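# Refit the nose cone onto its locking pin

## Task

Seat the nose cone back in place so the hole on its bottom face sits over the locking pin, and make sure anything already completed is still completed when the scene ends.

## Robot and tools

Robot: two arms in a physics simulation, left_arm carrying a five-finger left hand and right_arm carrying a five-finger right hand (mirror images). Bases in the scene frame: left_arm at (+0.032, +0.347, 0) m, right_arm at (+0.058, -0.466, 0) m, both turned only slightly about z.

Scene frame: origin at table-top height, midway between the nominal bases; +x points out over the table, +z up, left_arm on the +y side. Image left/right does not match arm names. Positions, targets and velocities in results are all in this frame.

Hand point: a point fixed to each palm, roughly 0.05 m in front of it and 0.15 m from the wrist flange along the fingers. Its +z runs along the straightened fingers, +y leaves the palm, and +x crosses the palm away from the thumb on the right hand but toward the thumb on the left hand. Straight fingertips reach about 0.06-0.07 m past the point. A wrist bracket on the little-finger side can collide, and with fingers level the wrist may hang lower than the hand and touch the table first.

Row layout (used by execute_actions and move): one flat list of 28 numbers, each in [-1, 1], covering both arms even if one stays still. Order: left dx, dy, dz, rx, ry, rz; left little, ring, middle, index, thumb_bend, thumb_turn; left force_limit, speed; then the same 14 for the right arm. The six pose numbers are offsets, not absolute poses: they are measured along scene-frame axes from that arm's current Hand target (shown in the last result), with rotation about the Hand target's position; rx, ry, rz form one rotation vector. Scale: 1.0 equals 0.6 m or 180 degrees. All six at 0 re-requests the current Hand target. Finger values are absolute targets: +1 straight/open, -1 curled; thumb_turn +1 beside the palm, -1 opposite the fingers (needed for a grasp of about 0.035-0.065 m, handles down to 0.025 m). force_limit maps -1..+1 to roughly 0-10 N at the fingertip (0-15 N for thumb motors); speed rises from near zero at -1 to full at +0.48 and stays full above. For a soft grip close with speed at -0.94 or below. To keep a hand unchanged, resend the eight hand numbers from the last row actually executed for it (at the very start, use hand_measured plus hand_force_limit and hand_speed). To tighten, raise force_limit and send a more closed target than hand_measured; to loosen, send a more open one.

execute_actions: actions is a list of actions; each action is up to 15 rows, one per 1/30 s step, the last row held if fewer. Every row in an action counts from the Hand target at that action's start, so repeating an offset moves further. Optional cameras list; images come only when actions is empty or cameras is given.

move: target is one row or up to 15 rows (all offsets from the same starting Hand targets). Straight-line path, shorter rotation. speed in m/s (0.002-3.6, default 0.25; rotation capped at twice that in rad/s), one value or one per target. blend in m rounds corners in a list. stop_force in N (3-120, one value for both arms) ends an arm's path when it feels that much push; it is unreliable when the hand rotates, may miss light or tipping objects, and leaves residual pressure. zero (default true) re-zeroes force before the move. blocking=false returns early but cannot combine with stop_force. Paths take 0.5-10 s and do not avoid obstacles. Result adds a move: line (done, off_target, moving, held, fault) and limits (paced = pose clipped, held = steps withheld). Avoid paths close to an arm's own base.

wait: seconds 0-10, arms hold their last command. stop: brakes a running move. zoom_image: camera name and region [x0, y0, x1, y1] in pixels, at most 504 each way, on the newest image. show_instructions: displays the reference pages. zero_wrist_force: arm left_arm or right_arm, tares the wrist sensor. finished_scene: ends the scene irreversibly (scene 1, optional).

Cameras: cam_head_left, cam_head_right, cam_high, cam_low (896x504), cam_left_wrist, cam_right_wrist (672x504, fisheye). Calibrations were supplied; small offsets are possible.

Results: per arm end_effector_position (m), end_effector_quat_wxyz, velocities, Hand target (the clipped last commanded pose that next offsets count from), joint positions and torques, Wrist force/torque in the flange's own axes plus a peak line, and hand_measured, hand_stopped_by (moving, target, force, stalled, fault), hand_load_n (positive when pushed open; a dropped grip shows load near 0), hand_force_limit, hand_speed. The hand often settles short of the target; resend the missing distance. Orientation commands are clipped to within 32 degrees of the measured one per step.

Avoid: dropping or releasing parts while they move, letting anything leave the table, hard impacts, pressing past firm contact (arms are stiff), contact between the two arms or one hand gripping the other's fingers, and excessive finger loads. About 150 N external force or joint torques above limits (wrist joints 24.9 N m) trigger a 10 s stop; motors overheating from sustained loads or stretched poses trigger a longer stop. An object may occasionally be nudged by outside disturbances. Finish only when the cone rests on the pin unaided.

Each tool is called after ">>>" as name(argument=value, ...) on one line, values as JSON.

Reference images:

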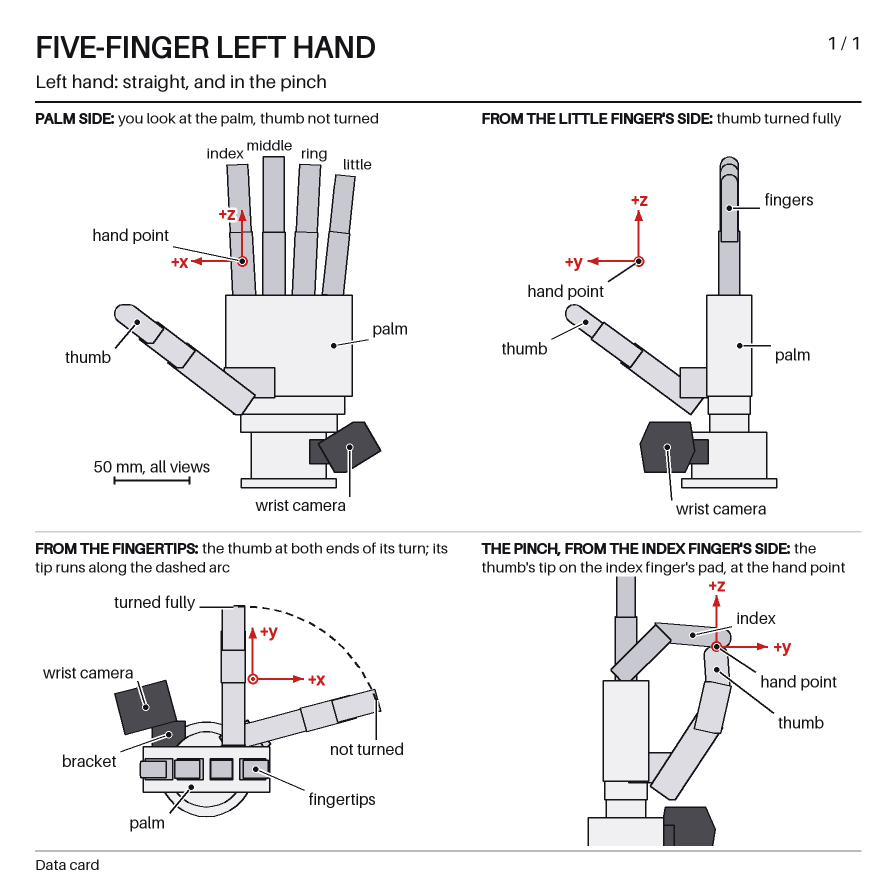

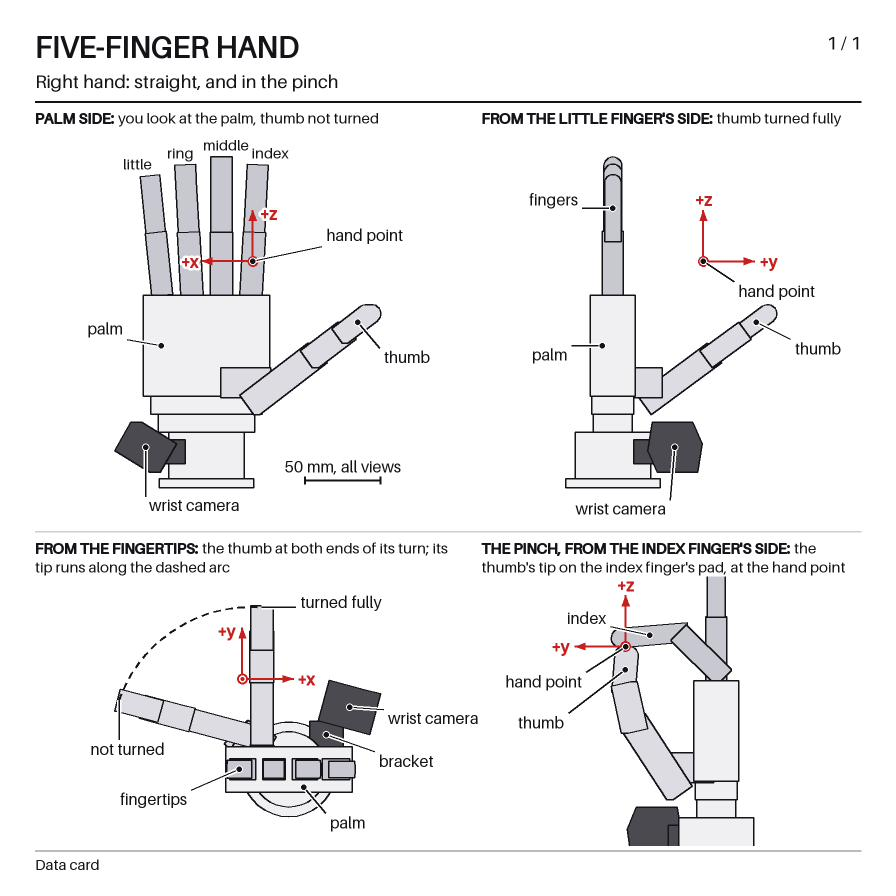

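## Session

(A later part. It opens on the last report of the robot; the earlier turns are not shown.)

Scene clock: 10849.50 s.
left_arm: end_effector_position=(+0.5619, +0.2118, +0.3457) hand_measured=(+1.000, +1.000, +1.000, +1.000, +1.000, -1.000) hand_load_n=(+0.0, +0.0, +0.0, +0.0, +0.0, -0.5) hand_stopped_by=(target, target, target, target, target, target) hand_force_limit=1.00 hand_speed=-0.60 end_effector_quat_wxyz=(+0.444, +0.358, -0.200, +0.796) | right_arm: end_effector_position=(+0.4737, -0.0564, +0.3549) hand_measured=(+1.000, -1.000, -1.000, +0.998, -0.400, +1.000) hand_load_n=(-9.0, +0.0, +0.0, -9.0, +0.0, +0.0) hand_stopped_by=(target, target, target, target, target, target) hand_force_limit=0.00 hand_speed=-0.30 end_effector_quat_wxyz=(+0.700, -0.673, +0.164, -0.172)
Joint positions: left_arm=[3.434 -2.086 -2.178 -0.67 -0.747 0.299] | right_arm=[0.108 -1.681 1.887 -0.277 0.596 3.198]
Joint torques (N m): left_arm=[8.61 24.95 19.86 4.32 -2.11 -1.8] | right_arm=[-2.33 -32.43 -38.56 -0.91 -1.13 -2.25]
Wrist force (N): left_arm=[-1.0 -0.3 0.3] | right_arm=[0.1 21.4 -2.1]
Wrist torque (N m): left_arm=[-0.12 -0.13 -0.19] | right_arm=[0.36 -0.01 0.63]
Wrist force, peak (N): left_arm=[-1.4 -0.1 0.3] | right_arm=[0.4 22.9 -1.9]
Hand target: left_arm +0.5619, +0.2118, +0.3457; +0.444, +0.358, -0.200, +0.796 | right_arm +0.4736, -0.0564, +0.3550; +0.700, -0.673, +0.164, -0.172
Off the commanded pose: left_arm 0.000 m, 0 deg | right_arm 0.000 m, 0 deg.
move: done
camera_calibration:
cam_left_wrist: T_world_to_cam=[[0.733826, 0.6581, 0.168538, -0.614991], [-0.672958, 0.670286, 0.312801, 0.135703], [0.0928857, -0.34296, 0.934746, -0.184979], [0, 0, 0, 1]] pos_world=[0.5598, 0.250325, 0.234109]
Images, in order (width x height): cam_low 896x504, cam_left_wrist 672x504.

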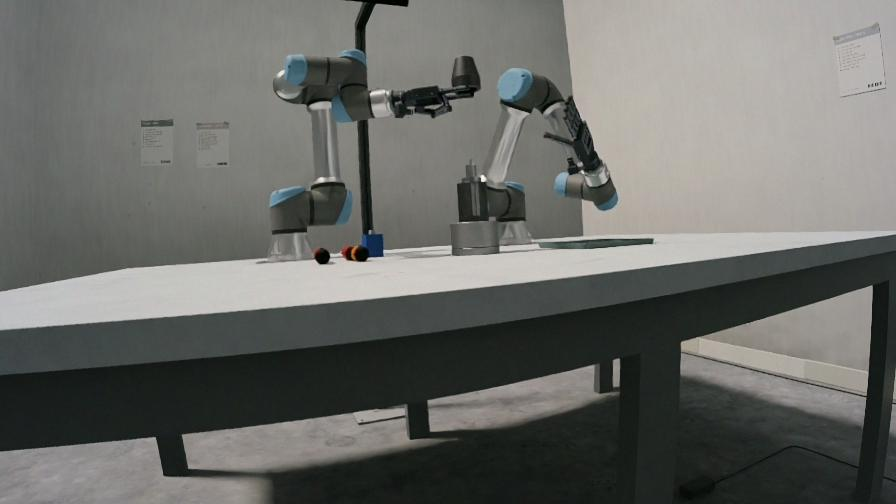

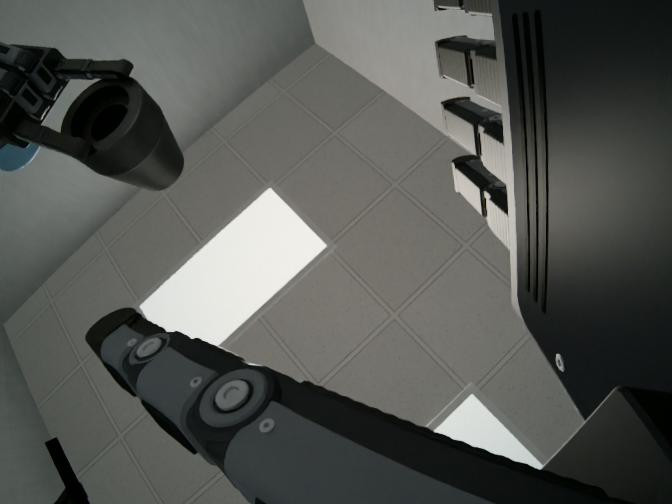

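>>> move(target=[-0.0905, -0.3528, 0, 0, 0, 0, 1, 1, 1, 1, 1, -1, 1.0, -0.6, 0, 0, 0, 0, 0, 0, 1, -1, -1, 1, -0.4, 1, 0, -0.3], speed=0.12, cameras=["cam_left_wrist"])

>>> zoom_image(camera="cam_left_wrist", region=[180, 80, 480, 380])

Scene clock: 10862.40 s.
left_arm: end_effector_position=(+0.5076, +0.0003, +0.3457) hand_measured=(+1.000, +1.000, +1.000, +1.000, +1.000, -1.000) hand_load_n=(+0.0, +0.0, +0.0, +0.0, +0.0, +0.0) hand_stopped_by=(target, target, target, target, target, target) hand_force_limit=1.00 hand_speed=-0.60 end_effector_quat_wxyz=(+0.444, +0.358, -0.200, +0.796) | right_arm: end_effector_position=(+0.4736, -0.0564, +0.3550) hand_measured=(+1.000, -1.000, -1.000, +0.998, -0.400, +1.000) hand_load_n=(-9.0, +0.0, +0.0, -9.0, +0.0, +0.0) hand_stopped_by=(target, target, target, target, target, target) hand_force_limit=0.00 hand_speed=-0.30 end_effector_quat_wxyz=(+0.700, -0.673, +0.164, -0.172)
Joint positions: left_arm=[2.994 -1.988 -2.195 -1.124 -0.927 0.845] | right_arm=[0.108 -1.681 1.887 -0.277 0.596 3.198]
Joint torques (N m): left_arm=[-9.4 22.03 20.89 0.69 -1.67 2.11] | right_arm=[6.45 -27.88 -39.93 -1.18 0.18 -2.35]
Wrist force (N): left_arm=[-1.0 -0.2 0.2] | right_arm=[0.4 21.8 -2.4]
Wrist torque (N m): left_arm=[-0.10 -0.13 -0.31] | right_arm=[0.43 -0.05 0.67]
Wrist force, peak (N): left_arm=[-1.5 -0.2 0.6] | right_arm=[0.4 21.8 -2.4]
Hand target: left_arm +0.5076, +0.0002, +0.3457; +0.444, +0.358, -0.200, +0.796 | right_arm +0.4736, -0.0564, +0.3550; +0.700, -0.673, +0.164, -0.172
Off the commanded pose: left_arm 0.000 m, 0 deg | right_arm 0.000 m, 0 deg.
move: done
camera_calibration:
cam_left_wrist: T_world_to_cam=[[0.733826, 0.6581, 0.168538, -0.43589], [-0.672958, 0.670286, 0.312801, 0.240994], [0.0928857, -0.34296, 0.934746, -0.252506], [0, 0, 0, 1]] pos_world=[0.5055, 0.038725, 0.234109]
Images, in order (width x height): cam_left_wrist 672x504.

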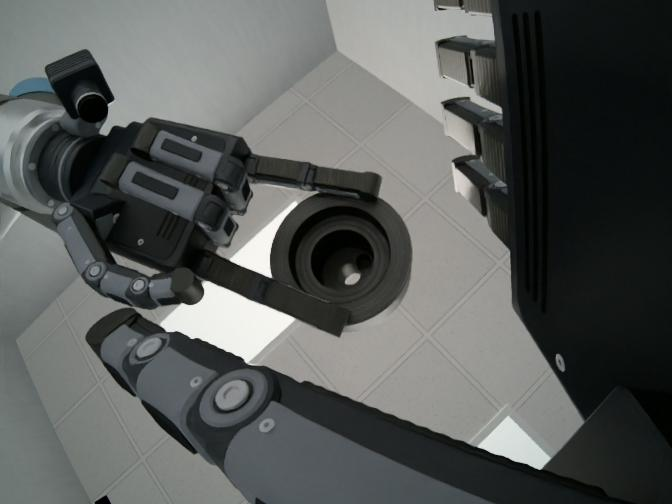

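Scaled by 1.680 from the camera's 672x504 image, which has a finer 960x720 frame.

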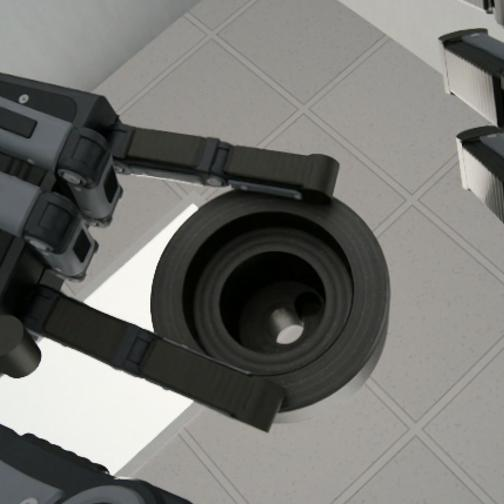

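>>> zoom_image(camera="cam_left_wrist", region=[255, 180, 425, 350])

>>> zoom_image(camera="cam_left_wrist", region=[300, 220, 390, 310])

Scaled by 2.965 from the camera's 672x504 image, which has a finer 960x720 frame.

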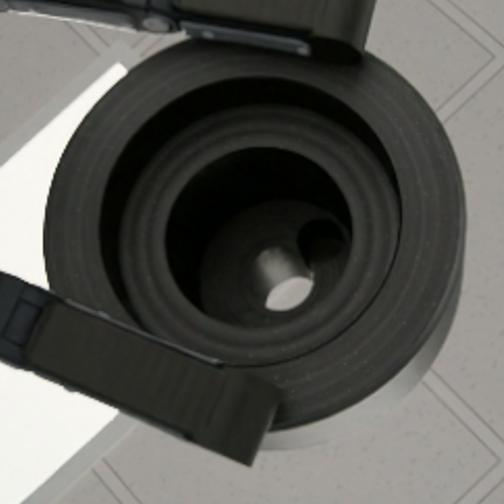

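Scaled by 5.600 from the camera's 672x504 image, which has a finer 960x720 frame.

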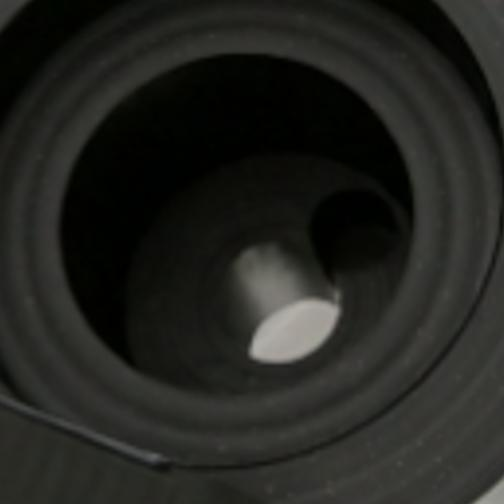

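>>> zoom_image(camera="cam_left_wrist", region=[330, 240, 380, 290])

Scaled by 10.080 from the camera's 672x504 image, which has a finer 960x720 frame.

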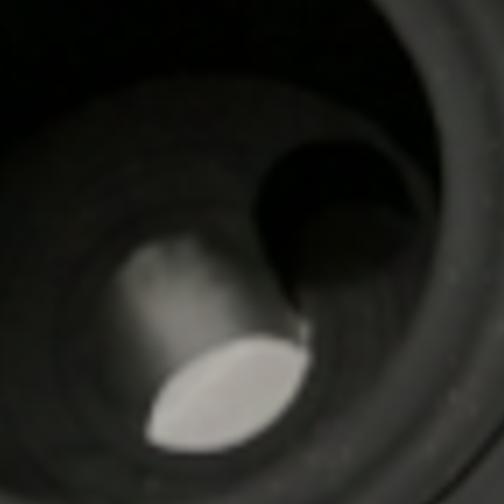

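>>> execute_actions(actions=[], cameras=["cam_head_left", "cam_head_right", "cam_high", "cam_low"])

>>> zoom_image(camera="cam_head_right", region=[375, 160, 445, 300])

>>> zoom_image(camera="cam_head_left", region=[395, 160, 465, 300])

>>> zoom_image(camera="cam_high", region=[410, 80, 500, 270])

>>> zoom_image(camera="cam_low", region=[430, 45, 520, 225])

Scene clock: 10984.87 s.
left_arm: end_effector_position=(+0.5076, +0.0002, +0.3457) hand_measured=(+1.000, +1.000, +1.000, +1.000, +1.000, -1.000) hand_load_n=(+0.0, +0.0, +0.0, +0.0, +0.0, +0.0) hand_stopped_by=(target, target, target, target, target, target) hand_force_limit=1.00 hand_speed=-0.60 end_effector_quat_wxyz=(+0.444, +0.358, -0.200, +0.796) | right_arm: end_effector_position=(+0.4736, -0.0564, +0.3550) hand_measured=(+1.000, -1.000, -1.000, +0.998, -0.400, +1.000) hand_load_n=(-9.0, +0.0, +0.0, -9.0, +0.0, +0.0) hand_stopped_by=(target, target, target, target, target, target) hand_force_limit=0.00 hand_speed=-0.30 end_effector_quat_wxyz=(+0.700, -0.673, +0.164, -0.172)
Joint positions: left_arm=[2.994 -1.988 -2.195 -1.124 -0.927 0.845] | right_arm=[0.108 -1.681 1.887 -0.277 0.596 3.198]
Joint velocities: within noise
Joint torques (N m): left_arm=[-8.81 22.53 21.32 0.43 -1.79 2.07] | right_arm=[6.65 -23.52 -40.63 -1.46 1.11 -2.4]
Wrist force (N): left_arm=[-0.8 -0.3 0.4] | right_arm=[0.3 21.6 -2.1]
Wrist torque (N m): left_arm=[-0.14 -0.15 -0.30] | right_arm=[0.38 -0.04 0.65]
Wrist force, peak (N): left_arm=[-1.4 -0.4 0.3] | right_arm=[0.5 21.8 -2.0]
Hand target: left_arm +0.5076, +0.0002, +0.3457; +0.444, +0.358, -0.200, +0.796 | right_arm +0.4736, -0.0564, +0.3550; +0.700, -0.673, +0.164, -0.172
Off the commanded pose: left_arm 0.000 m, 0 deg | right_arm 0.000 m, 0 deg.
Images, in order (width x height): cam_head_left 896x504, cam_head_right 896x504, cam_high 896x504, cam_low 896x504.

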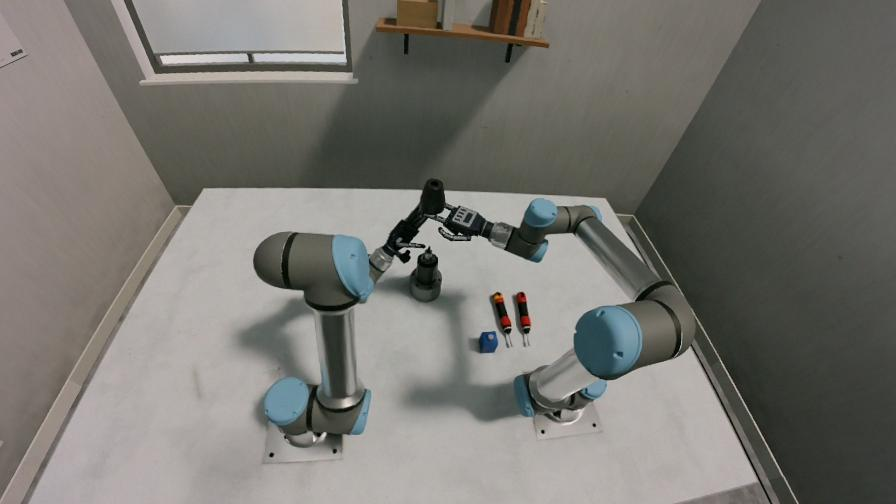

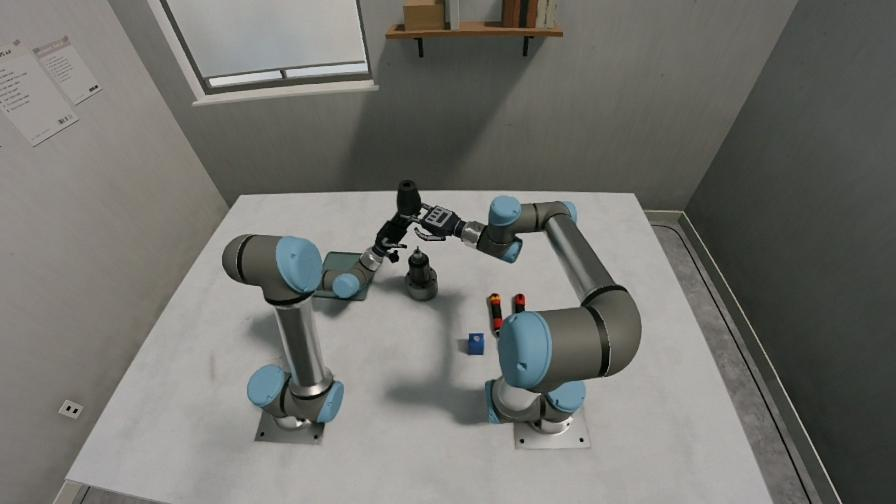

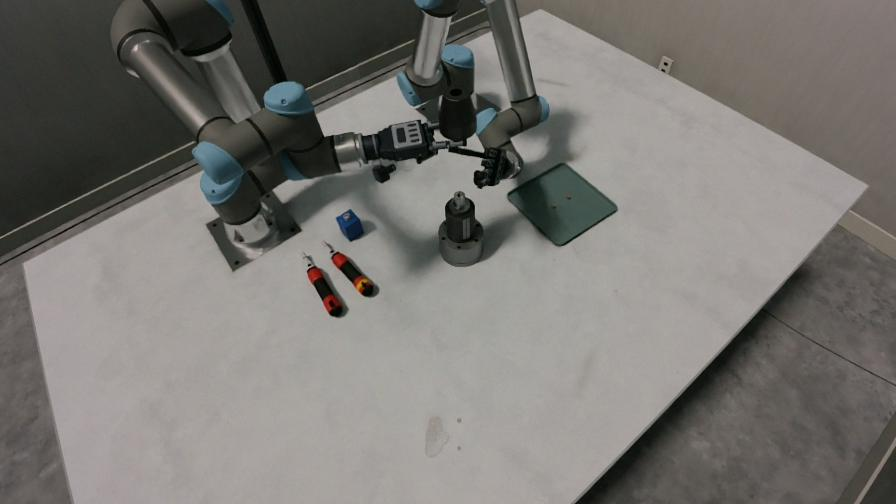

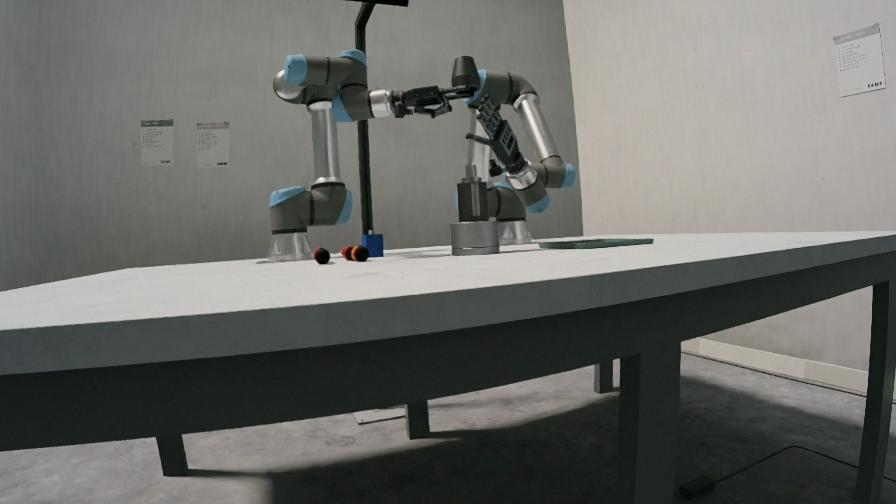

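Scaled by 3.600 from the camera's 896x504 image, which has a finer 1280x720 frame.

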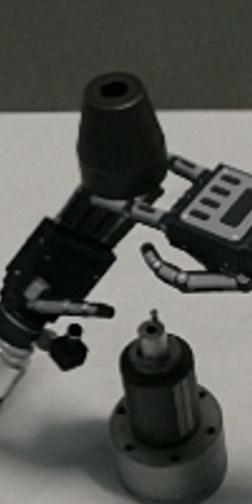

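Scaled by 3.600 from the camera's 896x504 image, which has a finer 1280x720 frame.

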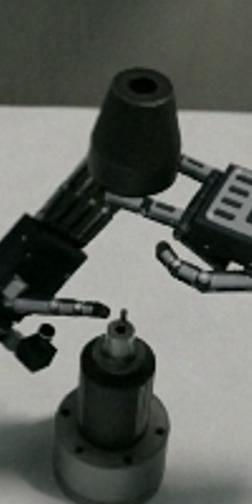

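Scaled by 2.653 from the camera's 896x504 image, which has a finer 1280x720 frame.

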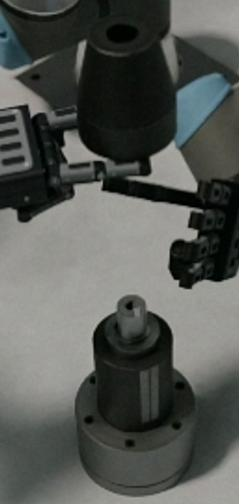

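Scaled by 2.800 from the camera's 896x504 image, which has a finer 1280x720 frame.

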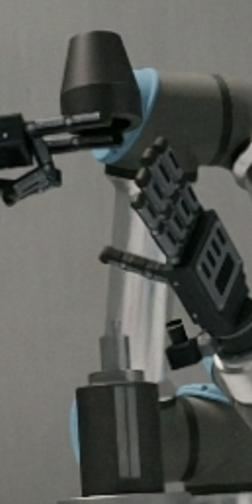

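>>> zoom_image(camera="cam_head_right", region=[385, 170, 430, 225])

>>> zoom_image(camera="cam_head_right", region=[395, 240, 445, 305])

>>> zoom_image(camera="cam_head_left", region=[410, 170, 455, 225])

>>> zoom_image(camera="cam_low", region=[445, 50, 495, 110])

Scaled by 9.164 from the camera's 896x504 image, which has a finer 1280x720 frame.

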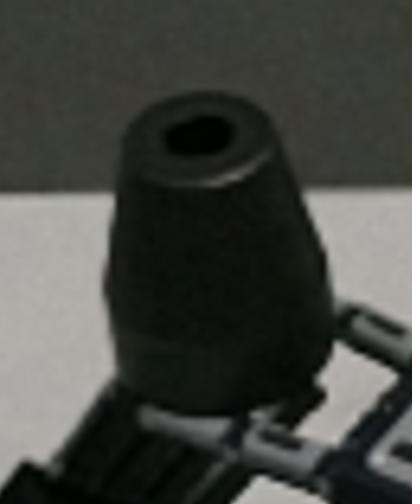

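Scaled by 7.754 from the camera's 896x504 image, which has a finer 1280x720 frame.

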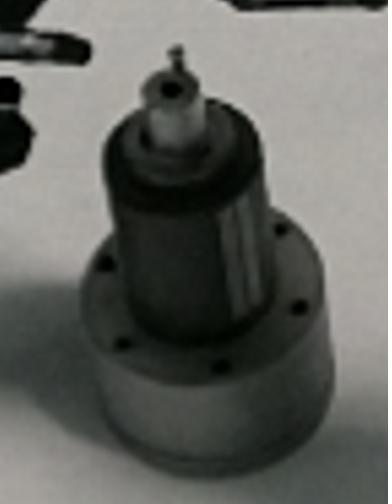

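Scaled by 9.164 from the camera's 896x504 image, which has a finer 1280x720 frame.

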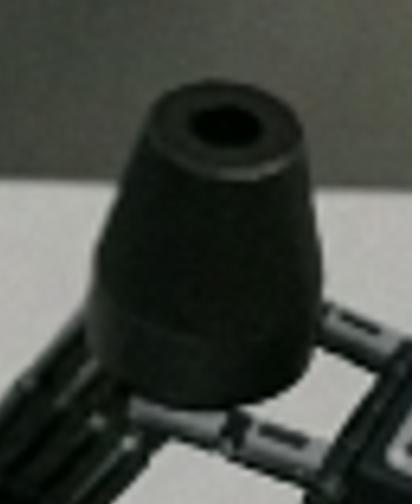

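Scaled by 8.400 from the camera's 896x504 image, which has a finer 1280x720 frame.

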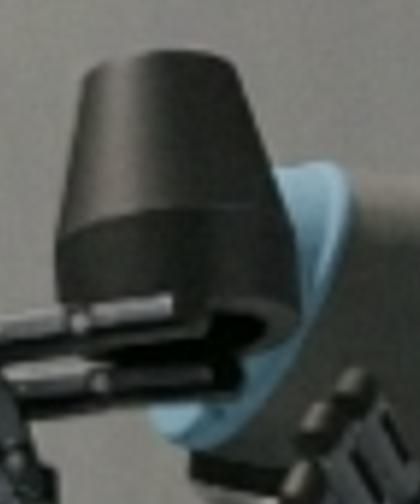

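>>> zoom_image(camera="cam_high", region=[435, 80, 485, 145])

>>> zoom_image(camera="cam_high", region=[435, 185, 490, 270])

>>> zoom_image(camera="cam_head_left", region=[400, 240, 450, 305])

Scaled by 7.754 from the camera's 896x504 image, which has a finer 1280x720 frame.

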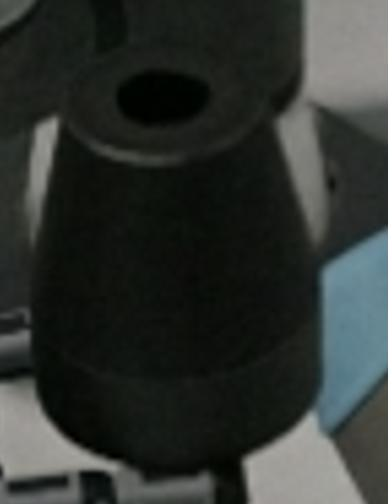

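Scaled by 5.929 from the camera's 896x504 image, which has a finer 1280x720 frame.

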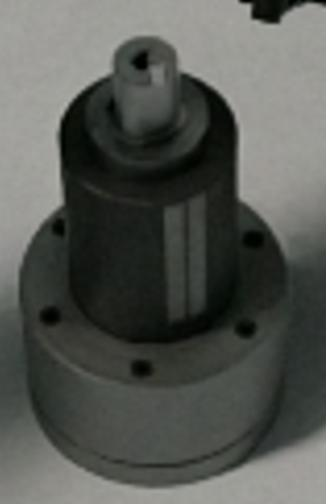

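Scaled by 7.754 from the camera's 896x504 image, which has a finer 1280x720 frame.

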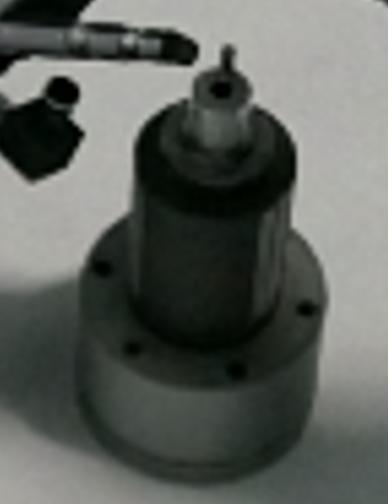

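>>> move(target=[0.0905, 0.3528, 0, 0, 0, 0, 1, 1, 1, 1, 1, -1, 1.0, -0.6, 0, 0, 0, 0, 0, 0, 1, -1, -1, 1, -0.4, 1, 0, -0.3], speed=0.2)

>>> move(target=[0, 0, 0, 0, 0, 0, 1, 1, 1, 1, 1, -1, 1.0, -0.6, -0.0092, 0.0162, 0, -0.00885, -0.00204, -0.0750, 1, -1, -1, 1, -0.4, 1, 0, -0.3], speed=0.05, cameras=["cam_low", "cam_high", "cam_left_wrist"])

Scene clock: 11203.63 s.
left_arm: end_effector_position=(+0.5619, +0.2118, +0.3457) hand_measured=(+1.000, +1.000, +1.000, +1.000, +1.000, -1.000) hand_load_n=(+0.0, +0.0, +0.0, +0.0, +0.0, +0.0) hand_stopped_by=(target, target, target, target, target, target) hand_force_limit=1.00 hand_speed=-0.60 end_effector_quat_wxyz=(+0.444, +0.358, -0.200, +0.796) | right_arm: end_effector_position=(+0.4736, -0.0564, +0.3550) hand_measured=(+1.000, -1.000, -1.000, +0.998, -0.400, +1.000) hand_load_n=(-8.5, +0.0, +0.0, -9.5, +0.0, +0.0) hand_stopped_by=(target, target, target, target, target, target) hand_force_limit=0.00 hand_speed=-0.30 end_effector_quat_wxyz=(+0.700, -0.673, +0.164, -0.172)
Joint positions: left_arm=[3.434 -2.086 -2.178 -0.67 -0.747 0.3] | right_arm=[0.108 -1.681 1.887 -0.277 0.596 3.198]
Joint torques (N m): left_arm=[7.98 25.87 19.07 4.13 0.38 -2.11] | right_arm=[6.52 -18.79 -40.12 -1.46 1.69 -2.37]
Wrist force (N): left_arm=[-1.0 -0.2 0.1] | right_arm=[0.5 21.2 -1.9]
Wrist torque (N m): left_arm=[-0.09 -0.14 -0.20] | right_arm=[0.32 -0.07 0.64]
Wrist force, peak (N): left_arm=[-1.5 0.1 0.9] | right_arm=[0.4 21.9 -2.1]
Hand target: left_arm +0.5619, +0.2118, +0.3457; +0.444, +0.358, -0.200, +0.796 | right_arm +0.4736, -0.0564, +0.3550; +0.700, -0.673, +0.164, -0.172
Off the commanded pose: left_arm 0.000 m, 0 deg | right_arm 0.000 m, 0 deg.
move: done

Scene clock: 11206.53 s.
left_arm: end_effector_position=(+0.5619, +0.2118, +0.3457) hand_measured=(+1.000, +1.000, +1.000, +1.000, +1.000, -1.000) hand_load_n=(+0.0, +0.0, +0.0, +0.0, +0.0, +0.0) hand_stopped_by=(target, target, target, target, target, target) hand_force_limit=1.00 hand_speed=-0.60 end_effector_quat_wxyz=(+0.444, +0.358, -0.200, +0.796) | right_arm: end_effector_position=(+0.4681, -0.0467, +0.3550) hand_measured=(+1.000, -1.000, -1.000, +0.998, -0.400, +1.000) hand_load_n=(-8.5, +0.0, +0.0, -9.5, +0.0, +0.0) hand_stopped_by=(target, target, target, target, target, target) hand_force_limit=0.00 hand_speed=-0.30 end_effector_quat_wxyz=(+0.666, -0.658, +0.237, -0.258)
Joint positions: left_arm=[3.434 -2.086 -2.178 -0.67 -0.747 0.299] | right_arm=[0.258 -1.748 1.928 -0.205 0.979 3.132]
Joint torques (N m): left_arm=[8.25 24.25 19.44 4.54 0.32 -1.76] | right_arm=[6.93 -30.73 -20.66 -2.81 1.48 -2.36]
Wrist force (N): left_arm=[-1.3 0.0 0.1] | right_arm=[-0.1 21.2 -1.4]
Wrist torque (N m): left_arm=[-0.06 -0.09 -0.22] | right_arm=[0.27 -0.06 0.59]
Wrist force, peak (N): left_arm=[-1.2 -0.4 0.2] | right_arm=[0.5 22.0 -2.1]
Hand target: left_arm +0.5619, +0.2118, +0.3457; +0.444, +0.358, -0.200, +0.796 | right_arm +0.4681, -0.0467, +0.3550; +0.666, -0.658, +0.237, -0.258
Off the commanded pose: left_arm 0.000 m, 0 deg | right_arm 0.000 m, 0 deg.
move: done
camera_calibration:
cam_left_wrist: T_world_to_cam=[[0.733826, 0.6581, 0.168538, -0.614991], [-0.672958, 0.670286, 0.312801, 0.135703], [0.0928857, -0.34296, 0.934746, -0.184979], [0, 0, 0, 1]] pos_world=[0.5598, 0.250325, 0.234109]
Images, in order (width x height): cam_high 896x504, cam_low 896x504, cam_left_wrist 672x504.

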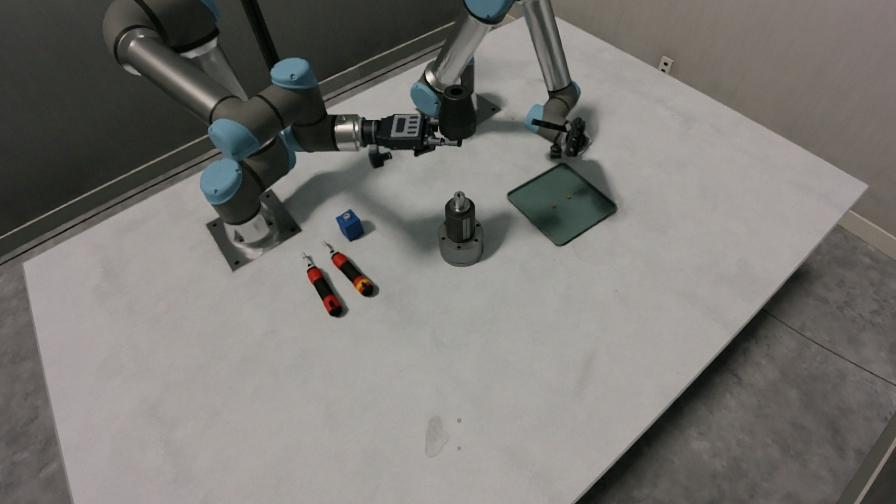

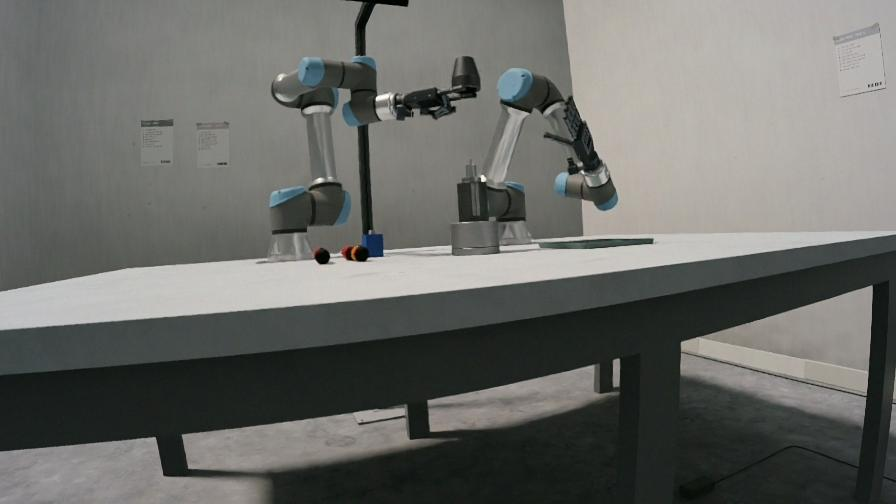

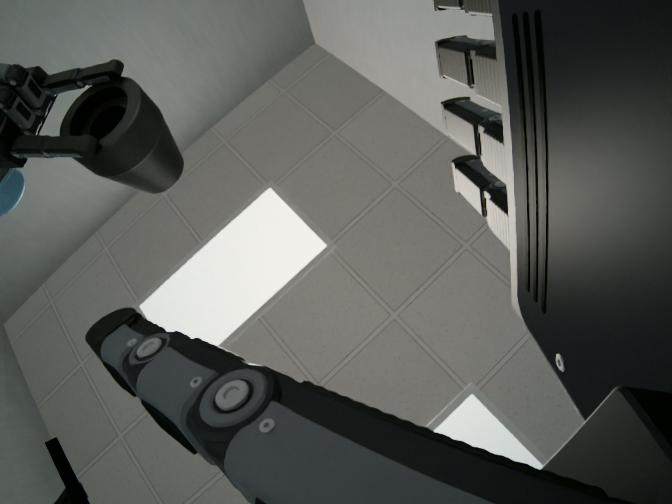

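>>> move(target=[-0.0815, -0.3175, -0.025, 0, 0, 0, 1, 1, 1, 1, 1, -1, 1.0, -0.6, 0, 0, 0, 0, 0, 0, 1, -1, -1, 1, -0.4, 1, 0, -0.3], speed=0.12, cameras=["cam_left_wrist", "cam_head_right"])

Scene clock: 11215.20 s.
left_arm: end_effector_position=(+0.5130, +0.0215, +0.3307) hand_measured=(+1.000, +1.000, +1.000, +1.000, +1.000, -1.000) hand_load_n=(+0.0, +0.0, +0.0, +0.0, +0.0, +0.0) hand_stopped_by=(target, target, target, target, target, target) hand_force_limit=1.00 hand_speed=-0.60 end_effector_quat_wxyz=(+0.444, +0.358, -0.200, +0.796) | right_arm: end_effector_position=(+0.4681, -0.0467, +0.3550) hand_measured=(+1.000, -1.000, -1.000, +0.998, -0.400, +1.000) hand_load_n=(-9.0, +0.0, +0.0, -9.5, +0.0, +0.0) hand_stopped_by=(target, target, target, target, target, target) hand_force_limit=0.00 hand_speed=-0.30 end_effector_quat_wxyz=(+0.666, -0.658, +0.237, -0.258)
Joint positions: left_arm=[3.042 -2.027 -2.212 -1.037 -0.901 0.795] | right_arm=[0.258 -1.748 1.928 -0.205 0.979 3.132]
Joint torques (N m): left_arm=[-8.63 22.61 20.67 0.48 -1.94 2.37] | right_arm=[7.42 -30.52 -23.32 -2.82 2.02 -2.34]
Wrist force (N): left_arm=[-1.0 -0.2 0.2] | right_arm=[0.3 21.2 -1.5]
Wrist torque (N m): left_arm=[-0.11 -0.12 -0.32] | right_arm=[0.28 -0.12 0.62]
Wrist force, peak (N): left_arm=[-1.6 0.3 0.2] | right_arm=[0.1 21.8 -1.8]
Hand target: left_arm +0.5130, +0.0213, +0.3307; +0.444, +0.358, -0.200, +0.796 | right_arm +0.4681, -0.0467, +0.3550; +0.666, -0.658, +0.237, -0.258
Off the commanded pose: left_arm 0.000 m, 0 deg | right_arm 0.000 m, 0 deg.
move: done
camera_calibration:
cam_left_wrist: T_world_to_cam=[[0.733826, 0.6581, 0.168538, -0.451277], [-0.672958, 0.670286, 0.312801, 0.23511], [0.0928857, -0.34296, 0.934746, -0.231715], [0, 0, 0, 1]] pos_world=[0.5109, 0.059925, 0.219109]
Images, in order (width x height): cam_head_right 896x504, cam_left_wrist 672x504.

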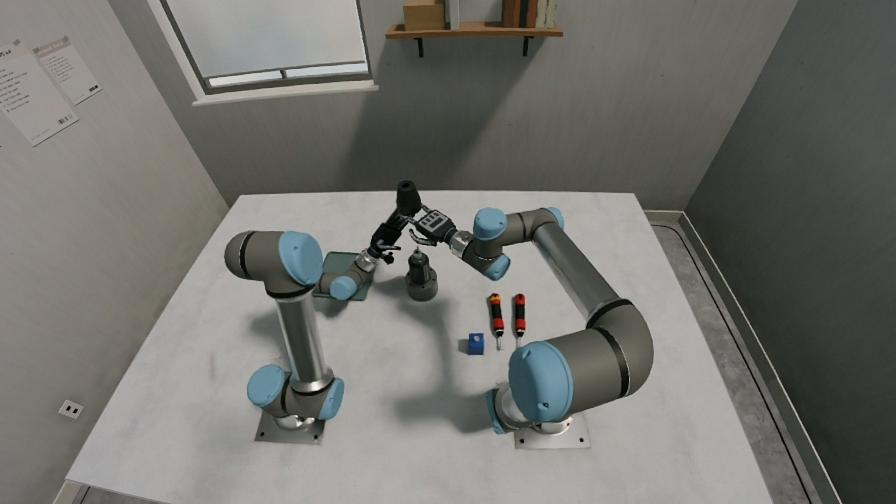

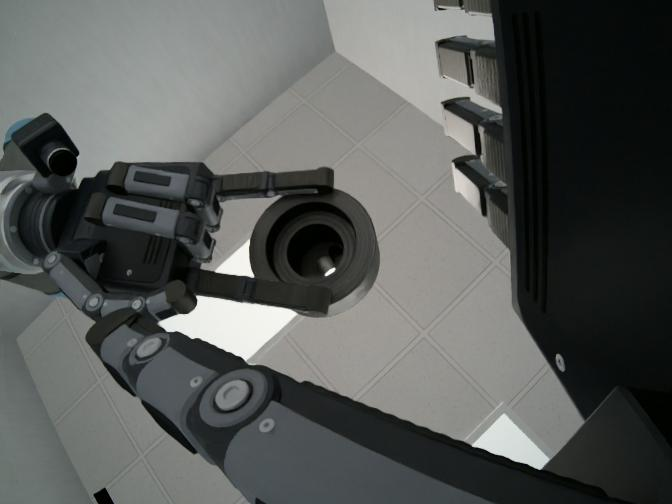

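>>> move(target=[-0.009, -0.0353, 0.025, 0, 0, 0, 1, 1, 1, 1, 1, -1, 1.0, -0.6, 0, 0, 0, 0, 0, 0, 1, -1, -1, 1, -0.4, 1, 0, -0.3], speed=0.08, cameras=["cam_left_wrist"])

>>> zoom_image(camera="cam_left_wrist", region=[330, 240, 380, 290])

>>> zoom_image(camera="cam_left_wrist", region=[255, 180, 425, 350])

Scene clock: 11231.43 s.
left_arm: end_effector_position=(+0.5076, +0.0002, +0.3457) hand_measured=(+1.000, +1.000, +1.000, +1.000, +1.000, -1.000) hand_load_n=(+0.0, +0.0, +0.0, +0.0, +0.0, -0.5) hand_stopped_by=(target, target, target, target, target, target) hand_force_limit=1.00 hand_speed=-0.60 end_effector_quat_wxyz=(+0.444, +0.358, -0.200, +0.796) | right_arm: end_effector_position=(+0.4681, -0.0467, +0.3550) hand_measured=(+1.000, -1.000, -1.000, +0.998, -0.400, +1.000) hand_load_n=(-8.5, +0.0, +0.0, -9.5, +0.0, +0.0) hand_stopped_by=(target, target, target, target, target, target) hand_force_limit=0.00 hand_speed=-0.30 end_effector_quat_wxyz=(+0.666, -0.658, +0.237, -0.258)
Joint positions: left_arm=[2.994 -1.988 -2.195 -1.124 -0.927 0.845] | right_arm=[0.258 -1.748 1.928 -0.205 0.979 3.132]
Joint torques (N m): left_arm=[-8.91 42.72 21.27 0.72 -1.93 2.14] | right_arm=[6.79 -29.09 -27.11 -2.94 1.92 -2.33]
Wrist force (N): left_arm=[-1.0 -0.6 0.2] | right_arm=[-0.2 21.5 -1.6]
Wrist torque (N m): left_arm=[-0.16 -0.14 -0.30] | right_arm=[0.33 -0.05 0.61]
Wrist force, peak (N): left_arm=[-1.3 -0.3 0.1] | right_arm=[0.2 21.8 -1.7]
Hand target: left_arm +0.5076, +0.0002, +0.3457; +0.444, +0.358, -0.200, +0.796 | right_arm +0.4681, -0.0467, +0.3550; +0.666, -0.658, +0.237, -0.258
Off the commanded pose: left_arm 0.000 m, 0 deg | right_arm 0.000 m, 0 deg.
move: done
camera_calibration:
cam_left_wrist: T_world_to_cam=[[0.733826, 0.6581, 0.168538, -0.435808], [-0.672958, 0.670286, 0.312801, 0.241092], [0.0928857, -0.34296, 0.934746, -0.252446], [0, 0, 0, 1]] pos_world=[0.5055, 0.038625, 0.234009]
Images, in order (width x height): cam_left_wrist 672x504.

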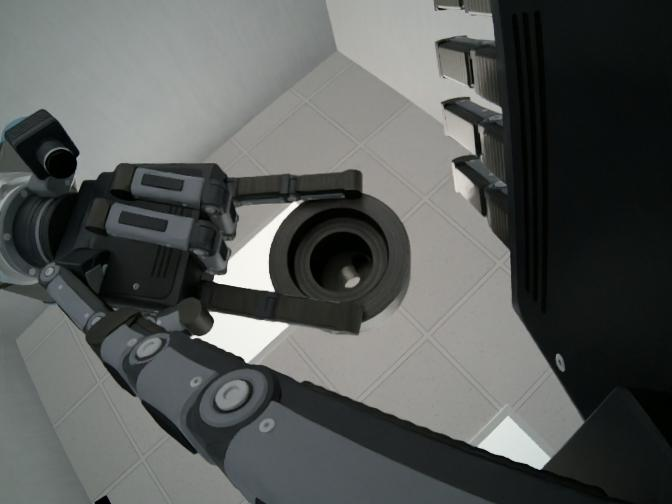

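Scaled by 10.080 from the camera's 672x504 image, which has a finer 960x720 frame.

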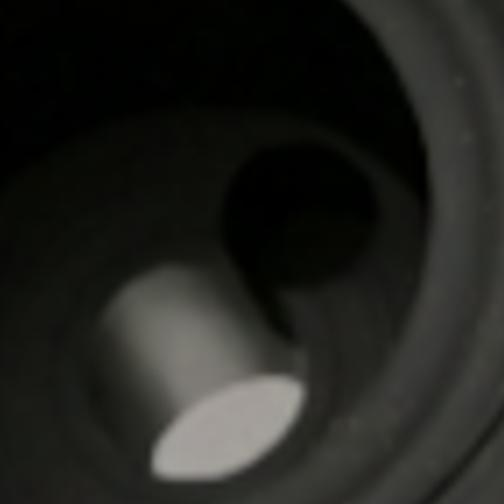

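Scaled by 2.965 from the camera's 672x504 image, which has a finer 960x720 frame.

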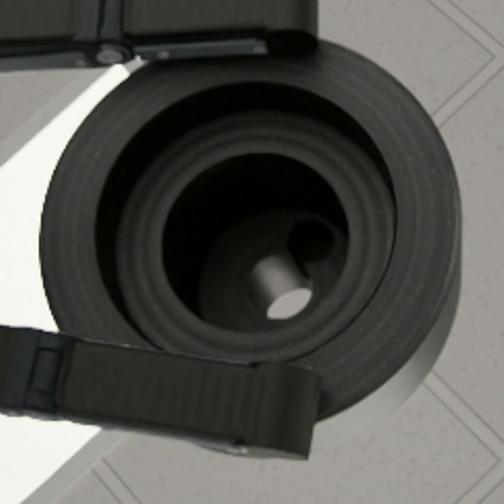

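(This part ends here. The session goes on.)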